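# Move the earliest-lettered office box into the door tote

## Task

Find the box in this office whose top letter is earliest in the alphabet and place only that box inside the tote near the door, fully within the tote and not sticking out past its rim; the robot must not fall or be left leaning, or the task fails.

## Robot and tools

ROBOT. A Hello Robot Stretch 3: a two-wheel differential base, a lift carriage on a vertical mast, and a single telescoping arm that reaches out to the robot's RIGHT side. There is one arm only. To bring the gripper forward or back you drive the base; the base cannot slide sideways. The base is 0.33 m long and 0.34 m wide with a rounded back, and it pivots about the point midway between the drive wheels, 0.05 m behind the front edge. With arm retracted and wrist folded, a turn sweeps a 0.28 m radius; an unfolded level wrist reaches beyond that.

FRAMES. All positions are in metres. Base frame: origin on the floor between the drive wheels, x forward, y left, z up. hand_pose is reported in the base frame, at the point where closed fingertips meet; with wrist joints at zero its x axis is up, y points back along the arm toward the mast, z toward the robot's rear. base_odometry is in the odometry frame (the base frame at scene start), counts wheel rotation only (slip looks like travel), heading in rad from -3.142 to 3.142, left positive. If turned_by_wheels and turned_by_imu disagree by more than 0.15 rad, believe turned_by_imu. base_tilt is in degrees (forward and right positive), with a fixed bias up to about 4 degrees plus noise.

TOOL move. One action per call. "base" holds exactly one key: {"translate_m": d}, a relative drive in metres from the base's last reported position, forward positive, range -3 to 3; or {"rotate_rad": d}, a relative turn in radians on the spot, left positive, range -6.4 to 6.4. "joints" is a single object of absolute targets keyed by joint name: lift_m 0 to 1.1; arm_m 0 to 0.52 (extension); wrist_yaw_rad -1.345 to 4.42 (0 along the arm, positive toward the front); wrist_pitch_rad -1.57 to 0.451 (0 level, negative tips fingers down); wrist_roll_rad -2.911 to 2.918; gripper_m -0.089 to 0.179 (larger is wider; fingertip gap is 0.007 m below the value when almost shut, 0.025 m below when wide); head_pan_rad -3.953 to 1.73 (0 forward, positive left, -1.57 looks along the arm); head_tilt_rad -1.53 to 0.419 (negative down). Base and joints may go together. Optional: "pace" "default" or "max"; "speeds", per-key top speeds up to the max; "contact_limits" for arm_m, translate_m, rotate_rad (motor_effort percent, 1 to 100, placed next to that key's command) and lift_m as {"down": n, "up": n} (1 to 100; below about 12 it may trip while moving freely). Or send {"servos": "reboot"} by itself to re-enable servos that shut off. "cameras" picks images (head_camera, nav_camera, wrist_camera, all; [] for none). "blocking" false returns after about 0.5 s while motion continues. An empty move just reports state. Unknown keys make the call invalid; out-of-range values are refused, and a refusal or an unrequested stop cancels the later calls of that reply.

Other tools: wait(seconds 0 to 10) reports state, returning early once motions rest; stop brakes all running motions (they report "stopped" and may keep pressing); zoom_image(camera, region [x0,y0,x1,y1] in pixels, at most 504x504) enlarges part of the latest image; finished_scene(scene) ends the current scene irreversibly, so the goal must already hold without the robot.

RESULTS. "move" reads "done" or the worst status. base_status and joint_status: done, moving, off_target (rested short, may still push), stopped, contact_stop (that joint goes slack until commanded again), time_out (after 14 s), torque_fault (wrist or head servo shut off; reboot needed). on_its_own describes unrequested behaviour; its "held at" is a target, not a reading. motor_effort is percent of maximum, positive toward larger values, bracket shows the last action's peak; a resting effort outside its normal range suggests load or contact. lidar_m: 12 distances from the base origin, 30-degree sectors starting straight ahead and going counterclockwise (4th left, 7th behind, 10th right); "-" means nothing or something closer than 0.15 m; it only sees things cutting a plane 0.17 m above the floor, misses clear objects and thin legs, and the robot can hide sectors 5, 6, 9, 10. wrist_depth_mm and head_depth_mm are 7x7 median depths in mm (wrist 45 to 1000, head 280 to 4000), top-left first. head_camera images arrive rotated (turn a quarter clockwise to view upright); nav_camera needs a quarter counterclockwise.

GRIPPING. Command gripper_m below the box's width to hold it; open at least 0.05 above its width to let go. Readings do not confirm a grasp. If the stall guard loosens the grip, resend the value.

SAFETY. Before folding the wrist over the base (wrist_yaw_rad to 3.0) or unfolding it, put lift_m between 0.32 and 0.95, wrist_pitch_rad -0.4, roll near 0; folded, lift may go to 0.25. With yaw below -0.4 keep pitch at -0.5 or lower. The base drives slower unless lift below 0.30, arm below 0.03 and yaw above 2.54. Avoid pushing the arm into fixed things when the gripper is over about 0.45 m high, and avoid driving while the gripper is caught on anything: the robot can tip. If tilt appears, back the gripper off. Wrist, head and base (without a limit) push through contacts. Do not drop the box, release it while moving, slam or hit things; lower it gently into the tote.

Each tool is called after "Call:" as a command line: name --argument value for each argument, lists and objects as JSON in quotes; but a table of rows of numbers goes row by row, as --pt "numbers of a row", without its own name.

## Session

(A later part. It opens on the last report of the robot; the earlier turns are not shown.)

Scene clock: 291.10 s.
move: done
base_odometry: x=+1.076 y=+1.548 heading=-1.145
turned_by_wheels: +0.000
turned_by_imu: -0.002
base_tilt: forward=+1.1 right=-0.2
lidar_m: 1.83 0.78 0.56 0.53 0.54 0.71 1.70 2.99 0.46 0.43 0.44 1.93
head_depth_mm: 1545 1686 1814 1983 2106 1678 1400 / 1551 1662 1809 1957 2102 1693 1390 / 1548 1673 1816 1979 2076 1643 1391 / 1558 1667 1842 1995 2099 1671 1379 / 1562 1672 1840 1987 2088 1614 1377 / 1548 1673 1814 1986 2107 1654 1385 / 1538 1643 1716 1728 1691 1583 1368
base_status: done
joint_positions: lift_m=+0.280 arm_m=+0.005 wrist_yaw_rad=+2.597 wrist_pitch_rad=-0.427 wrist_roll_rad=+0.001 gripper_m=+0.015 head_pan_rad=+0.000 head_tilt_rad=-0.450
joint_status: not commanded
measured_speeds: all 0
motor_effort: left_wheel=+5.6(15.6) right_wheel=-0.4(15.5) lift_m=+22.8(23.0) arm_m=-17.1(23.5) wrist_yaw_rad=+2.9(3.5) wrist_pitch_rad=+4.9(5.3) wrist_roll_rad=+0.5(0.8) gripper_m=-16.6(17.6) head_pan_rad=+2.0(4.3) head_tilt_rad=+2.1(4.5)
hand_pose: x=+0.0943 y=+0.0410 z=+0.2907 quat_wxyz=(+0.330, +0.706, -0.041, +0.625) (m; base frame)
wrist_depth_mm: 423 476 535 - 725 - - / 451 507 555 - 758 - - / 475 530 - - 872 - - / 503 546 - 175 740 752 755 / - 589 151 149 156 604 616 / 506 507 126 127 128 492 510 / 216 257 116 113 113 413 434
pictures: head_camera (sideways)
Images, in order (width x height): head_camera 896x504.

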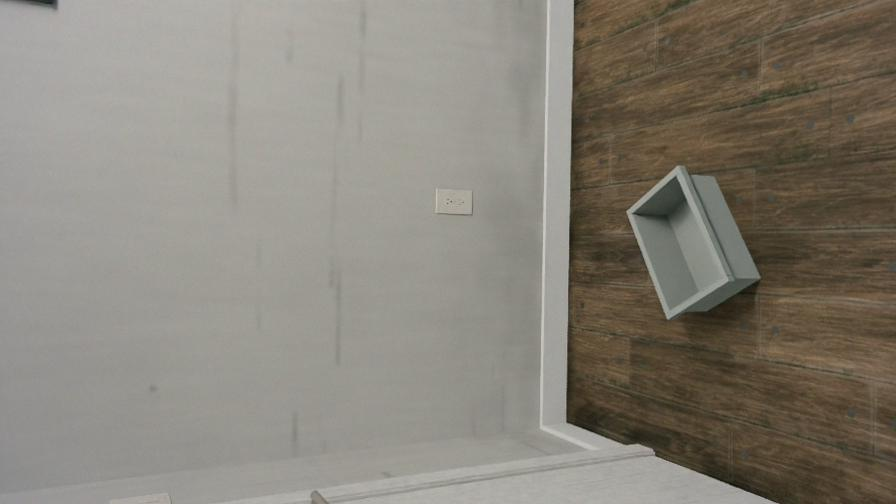

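Call:
move --base '{"rotate_rad": -0.192}' --pace "max" --cameras '[]'

Call:
move --base '{"translate_m": 0.871}' --pace "max" --cameras '[]'

Call:
move --base '{"rotate_rad": 2.306}' --joints '{"head_pan_rad": -1.647, "head_tilt_rad": -0.9}' --pace "max" --cameras '["head_camera"]'

Scene clock: 317.20 s.
move: done
base_odometry: x=+1.076 y=+1.548 heading=-1.337
turned_by_wheels: -0.192
turned_by_imu: -0.191
base_tilt: forward=+0.8 right=-0.3
lidar_m: 1.83 1.01 0.61 0.53 0.53 0.62 1.09 2.51 0.50 0.43 0.43 2.11
head_depth_mm: 1675 1817 1956 2177 2149 1695 1389 / 1654 1765 1919 2127 2130 1683 1391 / 1600 1725 1894 2069 2170 1675 1389 / 1584 1699 1860 2033 2136 1648 1388 / 1570 1674 1807 1964 2117 1613 1388 / 1553 1647 1782 1949 2050 1626 1380 / 1509 1607 1746 1897 2025 1666 1384
base_status: done
joint_positions: lift_m=+0.280 arm_m=+0.005 wrist_yaw_rad=+2.597 wrist_pitch_rad=-0.427 wrist_roll_rad=+0.001 gripper_m=+0.015 head_pan_rad=+0.000 head_tilt_rad=-0.450
joint_status: not commanded
measured_speeds: all 0
motor_effort: left_wheel=+8.6(15.7) right_wheel=-7.5(13.2) lift_m=+22.9(23.1) arm_m=-14.4(14.9) wrist_yaw_rad=+3.5(3.5) wrist_pitch_rad=+4.7(5.1) wrist_roll_rad=+0.5(0.8) gripper_m=-16.2(17.2) head_pan_rad=+1.7(2.8) head_tilt_rad=+3.6(3.8)
hand_pose: x=+0.0943 y=+0.0410 z=+0.2907 quat_wxyz=(+0.330, +0.706, -0.041, +0.625) (m; base frame)
wrist_depth_mm: 432 499 - 721 - - - / 449 524 - 786 - - - / 471 533 - 884 - - 897 / 499 549 - 746 752 754 772 / - 583 153 149 155 603 606 / 490 508 126 127 128 492 509 / 216 256 116 113 113 415 444
pictures: none
No camera images: "cameras" was empty.

Scene clock: 321.47 s.
move: done
base_odometry: x=+1.278 y=+0.701 heading=-1.336
turned_by_wheels: +0.000
turned_by_imu: +0.000
base_tilt: forward=+1.0 right=-0.1
lidar_m: 0.99 0.99 0.83 0.72 0.72 0.86 1.52 0.77 0.87 1.52 1.95 1.14
head_depth_mm: 883 951 1040 1148 1273 1419 1397 / 862 937 1021 1116 1244 1387 1386 / 849 922 999 1093 1207 1341 1393 / 841 908 972 1070 1179 1312 1393 / 826 884 958 1051 1148 1272 1366 / 811 871 942 1026 1128 1257 1342 / 798 853 926 1004 1095 1214 1311
base_status: done
joint_positions: lift_m=+0.280 arm_m=+0.005 wrist_yaw_rad=+2.597 wrist_pitch_rad=-0.427 wrist_roll_rad=+0.001 gripper_m=+0.015 head_pan_rad=+0.000 head_tilt_rad=-0.450
joint_status: not commanded
measured_speeds: all 0
motor_effort: left_wheel=+8.3(17.2) right_wheel=-2.3(13.7) lift_m=+22.9(23.5) arm_m=-13.3(14.7) wrist_yaw_rad=+2.8(3.6) wrist_pitch_rad=+5.1(5.2) wrist_roll_rad=+0.8(0.8) gripper_m=-16.0(17.7) head_pan_rad=+1.4(2.8) head_tilt_rad=+2.7(4.1)
hand_pose: x=+0.0943 y=+0.0410 z=+0.2907 quat_wxyz=(+0.330, +0.706, -0.041, +0.625) (m; base frame)
wrist_depth_mm: - - 856 - - - - / - - 900 - - - - / - - 900 - - 873 - / - 727 742 176 - 754 726 / 604 605 154 150 149 588 607 / 500 500 126 127 127 490 507 / 216 256 116 113 113 410 433
pictures: none
No camera images: "cameras" was empty.

Scene clock: 323.97 s.
move: done
base_odometry: x=+1.278 y=+0.701 heading=+0.969
turned_by_wheels: +2.306
turned_by_imu: +2.296
base_tilt: forward=+1.0 right=-0.1
lidar_m: 0.73 0.99 1.13 0.77 0.99 2.35 1.51 1.05 0.99 1.01 0.76 0.72
head_depth_mm: 886 1001 1164 1402 1408 1258 1136 / 924 1060 1239 1477 1408 1256 1130 / 962 1103 1304 1537 1421 1234 686 / 1015 1179 1398 1582 1419 1256 745 / 1055 1235 1513 1621 1421 1255 1132 / 1092 1237 1405 1525 1414 1261 1131 / 980 1081 1168 1290 1366 1261 1129
base_status: done
joint_positions: lift_m=+0.280 arm_m=+0.005 wrist_yaw_rad=+2.597 wrist_pitch_rad=-0.427 wrist_roll_rad=+0.001 gripper_m=+0.015 head_pan_rad=-1.657 head_tilt_rad=-0.900
joint_status: all done
measured_speeds: all 0
motor_effort: left_wheel=-9.9(17.1) right_wheel=+8.5(16.9) lift_m=+23.2(23.4) arm_m=-23.0(23.7) wrist_yaw_rad=+2.7(3.5) wrist_pitch_rad=+4.8(5.1) wrist_roll_rad=+0.8(0.8) gripper_m=-17.0(17.3) head_pan_rad=+2.6(5.1) head_tilt_rad=-4.6(6.9)
hand_pose: x=+0.0943 y=+0.0410 z=+0.2907 quat_wxyz=(+0.330, +0.706, -0.041, +0.625) (m; base frame)
wrist_depth_mm: - 667 - - - - - / - 720 - - - - - / - 792 - - - - - / 745 742 756 756 751 761 719 / 603 601 154 150 155 606 612 / 506 506 126 127 127 488 506 / 216 255 116 113 113 415 436
pictures: head_camera (sideways)
Images, in order (width x height): head_camera 896x504.

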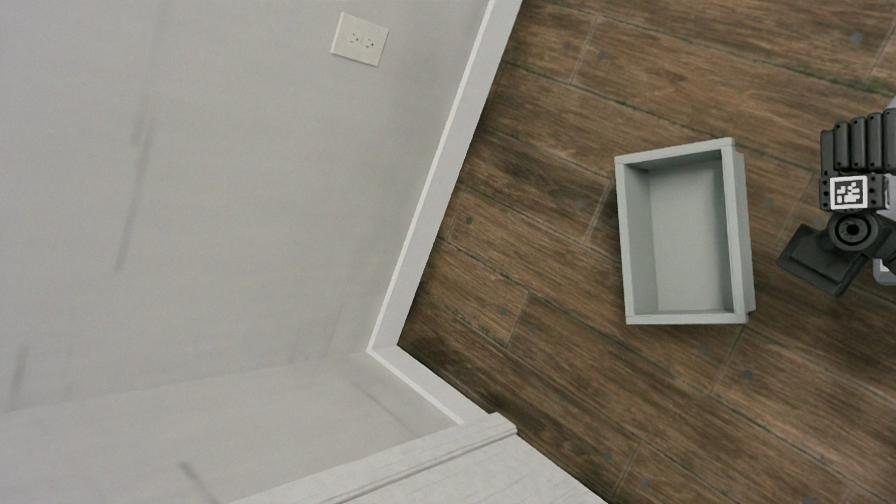

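Call:
move --joints '{"lift_m": 0.4}' --pace "max" --cameras '[]'

Call:
move --joints '{"wrist_yaw_rad": 0.0, "arm_m": 0.186}' --pace "max" --cameras '[]'

Call:
move --joints '{"wrist_pitch_rad": -0.8, "lift_m": 0.2}' --cameras '["head_camera", "wrist_camera"]'

Scene clock: 332.07 s.
move: done
base_odometry: x=+1.278 y=+0.701 heading=+0.969
turned_by_wheels: +0.000
turned_by_imu: +0.001
base_tilt: forward=+1.0 right=+0.0
lidar_m: 0.73 0.99 1.13 0.77 0.99 2.34 1.51 1.05 0.99 1.02 0.76 0.72
head_depth_mm: 890 1010 1169 1398 1418 1255 1134 / 927 1060 1227 1495 1414 1258 589 / 970 1118 1312 1533 1417 1236 591 / 1014 1179 1403 1585 1411 1257 648 / 1064 1248 1497 1613 1420 1242 1135 / 1083 1235 1387 1523 1427 1259 1128 / 980 1064 1153 1278 1369 1268 1136
base_status: not commanded
joint_positions: lift_m=+0.400 arm_m=+0.005 wrist_yaw_rad=+2.597 wrist_pitch_rad=-0.426 wrist_roll_rad=+0.001 gripper_m=+0.015 head_pan_rad=-1.647 head_tilt_rad=-0.900
joint_status: all done
measured_speeds: all 0
motor_effort: left_wheel=-9.6(9.8) right_wheel=+8.0(8.8) lift_m=+29.4(33.7) arm_m=-18.4(20.0) wrist_yaw_rad=+3.2(3.5) wrist_pitch_rad=+4.6(5.0) wrist_roll_rad=+0.3(0.8) gripper_m=-16.7(17.4) head_pan_rad=+3.5(4.2) head_tilt_rad=-4.2(5.5)
hand_pose: x=+0.0944 y=+0.0411 z=+0.4108 quat_wxyz=(+0.330, +0.706, -0.041, +0.625) (m; base frame)
wrist_depth_mm: - 666 - - - - - / - 723 - - - - - / - 794 - - - - - / - 878 - - - - - / 772 794 153 150 155 787 755 / 656 648 126 127 128 633 654 / 211 527 114 113 113 532 559
pictures: none
No camera images: "cameras" was empty.

Scene clock: 333.73 s.
move: done
base_odometry: x=+1.278 y=+0.701 heading=+0.969
turned_by_wheels: +0.000
turned_by_imu: +0.000
base_tilt: forward=+1.1 right=+0.0
lidar_m: 0.73 0.99 1.13 0.77 0.99 2.35 1.51 1.05 0.99 1.01 0.76 0.72
head_depth_mm: 886 1007 1166 1400 1417 1265 1132 / 929 1057 1243 1495 1416 1242 592 / 969 1121 1313 1532 1423 719 1118 / 1014 1174 1390 1589 967 1205 1136 / 1067 1252 1497 1614 1410 1241 1128 / 1087 1229 1379 1535 1422 1264 1142 / 979 1066 1161 1272 1376 1254 1138
base_status: not commanded
joint_positions: lift_m=+0.400 arm_m=+0.186 wrist_yaw_rad=+0.003 wrist_pitch_rad=-0.426 wrist_roll_rad=+0.001 gripper_m=+0.015 head_pan_rad=-1.647 head_tilt_rad=-0.900
joint_status: all done
measured_speeds: all 0
motor_effort: left_wheel=-9.3(9.7) right_wheel=+8.1(8.7) lift_m=+24.9(29.4) arm_m=+24.5(27.1) wrist_yaw_rad=-2.1(8.3) wrist_pitch_rad=+4.7(4.8) wrist_roll_rad=+0.6(0.8) gripper_m=-15.9(17.5) head_pan_rad=+2.1(4.0) head_tilt_rad=-4.1(5.3)
hand_pose: x=-0.0208 y=-0.5543 z=+0.4109 quat_wxyz=(+0.691, +0.151, -0.691, -0.149) (m; base frame)
wrist_depth_mm: 464 529 - - - - - / 472 544 - - - - 463 / 460 - - - - - - / 500 - 873 175 - - - / 532 - 150 149 150 - - / - - 126 127 128 122 - / 509 532 114 113 113 527 556
pictures: none
No camera images: "cameras" was empty.

Scene clock: 336.40 s.
move: done
base_odometry: x=+1.278 y=+0.701 heading=+0.969
turned_by_wheels: +0.000
turned_by_imu: +0.000
base_tilt: forward=+1.0 right=+0.0
lidar_m: 0.73 0.99 1.13 0.77 0.99 2.35 1.51 1.05 0.99 0.44 0.76 0.72
head_depth_mm: 890 1001 1164 1384 1427 1252 1132 / 924 1052 1232 1476 1414 1253 1133 / 963 1111 1302 1548 1409 874 949 / 1015 1176 1410 1578 1408 1107 1133 / 1061 1254 1502 1627 1421 1237 1131 / 1092 1233 1384 1527 1418 1255 1133 / 978 1072 1160 1267 1368 1255 1137
base_status: not commanded
joint_positions: lift_m=+0.200 arm_m=+0.186 wrist_yaw_rad=+0.003 wrist_pitch_rad=-0.815 wrist_roll_rad=+0.001 gripper_m=+0.015 head_pan_rad=-1.647 head_tilt_rad=-0.900
joint_status: all done
measured_speeds: all 0
motor_effort: left_wheel=-9.5(9.6) right_wheel=+7.8(8.6) lift_m=+21.6(23.7) arm_m=+16.6(24.4) wrist_yaw_rad=-2.8(2.8) wrist_pitch_rad=+2.6(5.8) wrist_roll_rad=+0.5(0.8) gripper_m=-16.5(17.6) head_pan_rad=+2.9(4.2) head_tilt_rad=-3.2(5.4)
hand_pose: x=-0.0211 y=-0.4891 z=+0.1357 quat_wxyz=(+0.650, +0.281, -0.649, -0.280) (m; base frame)
wrist_depth_mm: 449 538 536 527 535 519 - / 449 462 454 460 456 452 446 / 401 403 401 403 401 398 399 / 359 360 366 365 220 220 357 / 322 214 156 147 152 245 316 / 180 - 126 126 128 119 291 / 162 - 114 114 113 104 -
pictures: head_camera (sideways), wrist_camera
Images, in order (width x height): head_camera 896x504, wrist_camera 644x364.

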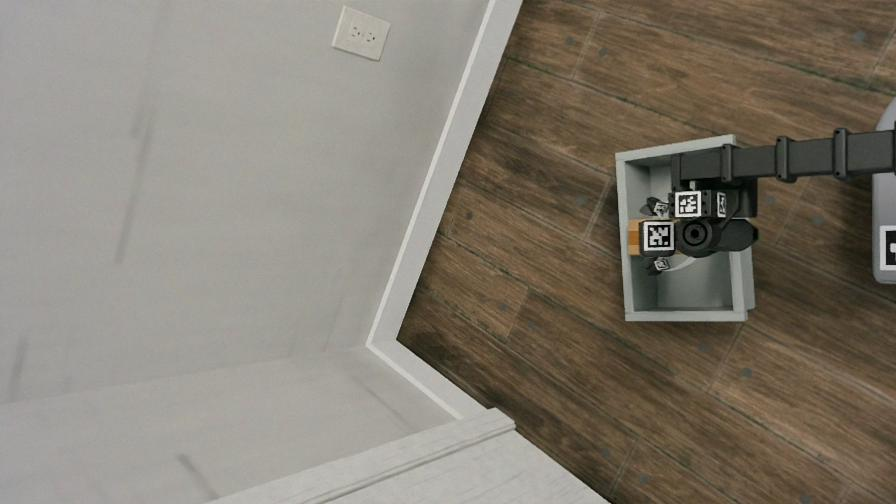

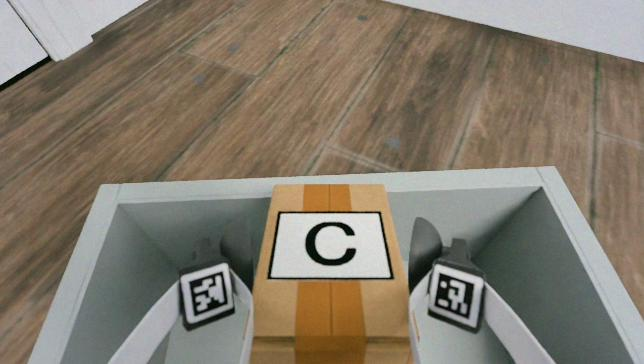

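Call:
move --joints '{"lift_m": 0.102}' --speeds '{"lift_m": 0.08}' --cameras '["wrist_camera"]'

Call:
move --joints '{"lift_m": 0.08}' --speeds '{"lift_m": 0.03}' --contact_limits '{"lift_m": {"down": 13}}' --cameras '["wrist_camera"]'

Scene clock: 344.23 s.
move: done
base_odometry: x=+1.278 y=+0.701 heading=+0.969
turned_by_wheels: +0.000
turned_by_imu: +0.001
base_tilt: forward=+0.9 right=-0.2
lidar_m: 0.74 0.99 1.13 0.77 0.99 2.34 1.51 1.05 0.99 1.02 0.76 0.72
head_depth_mm: 881 1010 1170 1385 1412 1256 1132 / 925 1058 1242 1492 1411 1255 1138 / 969 1112 1314 1527 1418 1166 867 / 1010 1185 1414 1585 1406 1109 1132 / 1068 1254 1504 1610 1411 1242 1133 / 1086 1230 1381 1534 1419 1260 1141 / 979 1065 1160 1279 1370 1258 1138
base_status: not commanded
joint_positions: lift_m=+0.102 arm_m=+0.186 wrist_yaw_rad=+0.003 wrist_pitch_rad=-0.815 wrist_roll_rad=+0.001 gripper_m=+0.015 head_pan_rad=-1.647 head_tilt_rad=-0.900
joint_status: all done
measured_speeds: all 0
motor_effort: left_wheel=-9.4(9.6) right_wheel=+8.6(8.6) lift_m=+21.8(24.2) arm_m=+2.2(7.5) wrist_yaw_rad=-2.5(2.7) wrist_pitch_rad=+2.8(3.0) wrist_roll_rad=+0.8(0.9) gripper_m=-16.9(17.4) head_pan_rad=+2.3(4.0) head_tilt_rad=-3.6(4.4)
hand_pose: x=-0.0211 y=-0.4891 z=+0.0377 quat_wxyz=(+0.650, +0.281, -0.649, -0.280) (m; base frame)
wrist_depth_mm: 359 360 356 357 359 355 353 / 133 131 134 136 141 140 141 / 148 154 156 164 164 167 167 / - 187 192 179 198 203 - / - - 153 147 147 - - / - 190 126 126 128 184 - / - 170 121 114 116 121 175
pictures: wrist_camera
Images, in order (width x height): wrist_camera 644x364.

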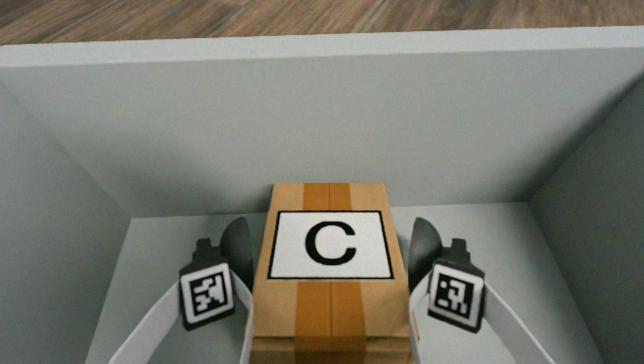

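Scene clock: 345.30 s.
move: contact_stop
base_odometry: x=+1.278 y=+0.701 heading=+0.969
turned_by_wheels: +0.000
turned_by_imu: +0.000
base_tilt: forward=+1.1 right=-0.2
lidar_m: 0.74 1.00 1.13 0.77 0.98 2.35 1.51 1.05 0.99 1.02 0.76 0.72
head_depth_mm: 889 1001 1168 1389 1416 1255 1133 / 928 1054 1238 1488 1416 1260 1132 / 967 1116 1314 1526 1411 1157 902 / 1011 1172 1396 1594 1412 1173 1134 / 1069 1248 1499 1629 1415 1229 1138 / 1089 1229 1376 1531 1425 1254 1139 / 975 1074 1149 1271 1372 1261 1141
base_status: not commanded
joint_positions: lift_m=+0.088 arm_m=+0.186 wrist_yaw_rad=+0.003 wrist_pitch_rad=-0.807 wrist_roll_rad=+0.001 gripper_m=+0.015 head_pan_rad=-1.647 head_tilt_rad=-0.900
joint_status: lift_m contact_stop (moved -0.014 of -0.022)
measured_speeds: all 0
on_its_own: lift_m is slack since a contact_stop (your +0.080 is given up)
motor_effort: left_wheel=-2.2(9.6) right_wheel=+2.1(8.4) lift_m=+24.5(24.5) arm_m=-1.0(2.1) wrist_yaw_rad=-2.1(2.6) wrist_pitch_rad=+1.5(4.0) wrist_roll_rad=+0.4(0.9) gripper_m=-16.4(17.4) head_pan_rad=+3.1(3.5) head_tilt_rad=-3.6(4.6)
contact_limits: lift_m down 13 (down: maximum 72; up: maximum 65)
hand_pose: x=-0.0211 y=-0.4908 z=+0.0254 quat_wxyz=(+0.651, +0.279, -0.650, -0.277) (m; base frame)
wrist_depth_mm: 371 124 124 124 126 127 127 / 134 139 137 140 146 147 144 / 153 160 163 163 166 169 167 / - 192 189 160 188 200 - / - 192 149 142 147 193 - / - 181 124 128 128 179 175 / - 161 159 118 121 159 164
pictures: wrist_camera
Images, in order (width x height): wrist_camera 644x364.

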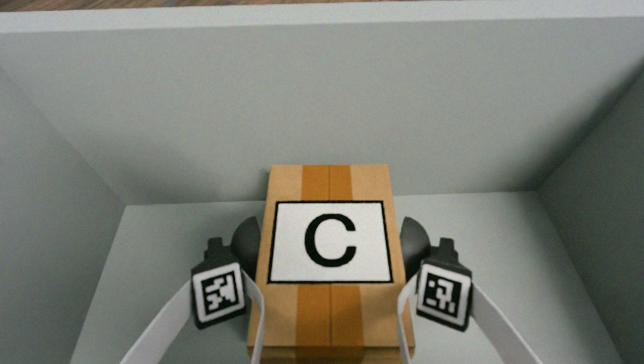

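Contact at the tote floor. Release now, then raise and finish.

Call:
move --joints '{"gripper_m": 0.115, "lift_m": 0.09}' --cameras '[]'

Call:
move --joints '{"lift_m": 0.36}' --pace "max" --cameras '["wrist_camera"]'

Scene clock: 349.13 s.
move: done
base_odometry: x=+1.278 y=+0.701 heading=+0.969
turned_by_wheels: +0.000
turned_by_imu: +0.001
base_tilt: forward=+0.9 right=-0.2
lidar_m: 0.73 0.99 1.13 0.77 0.99 2.34 1.51 1.05 0.99 1.01 0.76 0.72
head_depth_mm: 883 1006 1173 1403 1414 1256 1136 / 925 1058 1226 1494 1403 1252 1129 / 971 1117 1308 1533 1403 1158 899 / 1012 1177 1408 1577 1414 1127 1138 / 1069 1243 1519 1613 1413 1238 1134 / 1078 1231 1388 1535 1413 1256 1135 / 976 1068 1156 1281 1366 1269 1135
base_status: not commanded
joint_positions: lift_m=+0.090 arm_m=+0.186 wrist_yaw_rad=+0.003 wrist_pitch_rad=-0.810 wrist_roll_rad=+0.001 gripper_m=+0.115 head_pan_rad=-1.647 head_tilt_rad=-0.900
joint_status: all done
measured_speeds: all 0
motor_effort: left_wheel=-2.4(2.6) right_wheel=+1.9(2.2) lift_m=+20.6(31.0) arm_m=-12.9(13.0) wrist_yaw_rad=-2.1(2.5) wrist_pitch_rad=+1.8(2.2) wrist_roll_rad=+0.3(0.6) gripper_m=+0.5(90.4) head_pan_rad=+1.1(2.9) head_tilt_rad=-3.0(4.2)
hand_pose: x=-0.0211 y=-0.4901 z=+0.0264 quat_wxyz=(+0.650, +0.280, -0.649, -0.278) (m; base frame)
wrist_depth_mm: 366 125 125 125 126 128 128 / 135 140 138 140 146 145 145 / 153 160 163 164 168 171 167 / - 194 190 161 195 201 - / - 193 156 145 148 194 - / - 125 137 132 136 124 177 / - 160 123 120 124 124 162
pictures: none
No camera images: "cameras" was empty.

Scene clock: 351.73 s.
move: done
base_odometry: x=+1.278 y=+0.701 heading=+0.969
turned_by_wheels: +0.000
turned_by_imu: +0.000
base_tilt: forward=+1.1 right=-0.2
lidar_m: 0.73 0.99 1.13 0.77 0.99 2.35 1.51 1.05 0.99 1.01 0.76 0.72
head_depth_mm: 887 1009 1169 1392 1411 1256 1136 / 927 1061 1231 1485 1416 1238 648 / 968 1115 1315 1535 1418 747 1119 / 1014 1178 1405 1586 1413 1199 1136 / 1062 1242 1504 1627 1415 1240 1129 / 1089 1231 1382 1535 1415 1259 1130 / 981 1063 1155 1275 1366 1262 1137
base_status: not commanded
joint_positions: lift_m=+0.360 arm_m=+0.186 wrist_yaw_rad=+0.003 wrist_pitch_rad=-0.811 wrist_roll_rad=+0.001 gripper_m=+0.115 head_pan_rad=-1.647 head_tilt_rad=-0.900
joint_status: all done
measured_speeds: all 0
motor_effort: left_wheel=-2.1(2.6) right_wheel=+1.9(2.6) lift_m=+29.7(32.3) arm_m=-21.3(21.3) wrist_yaw_rad=-2.1(2.5) wrist_pitch_rad=+1.9(2.1) wrist_roll_rad=+0.4(0.6) gripper_m=-0.3(1.5) head_pan_rad=+0.2(2.9) head_tilt_rad=-3.1(4.1)
hand_pose: x=-0.0211 y=-0.4900 z=+0.2964 quat_wxyz=(+0.650, +0.280, -0.649, -0.278) (m; base frame)
wrist_depth_mm: 450 548 767 - - - - / 507 - 711 694 668 - - / 508 596 616 612 620 598 - / 524 552 557 551 547 543 553 / 494 492 495 496 500 490 494 / 452 124 347 361 361 123 446 / 419 124 - 362 - 120 405
pictures: wrist_camera
Images, in order (width x height): wrist_camera 644x364.

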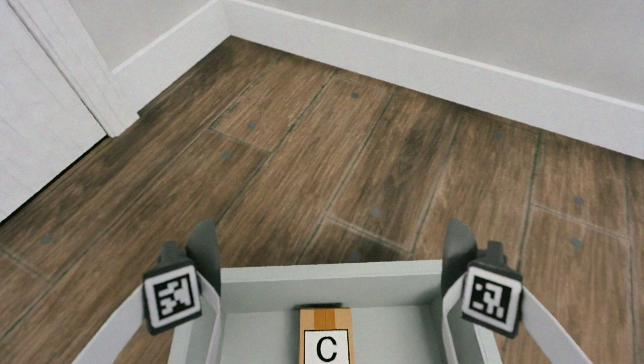

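Call:
finished_scene --scene 2

The scene is finished: the task was done.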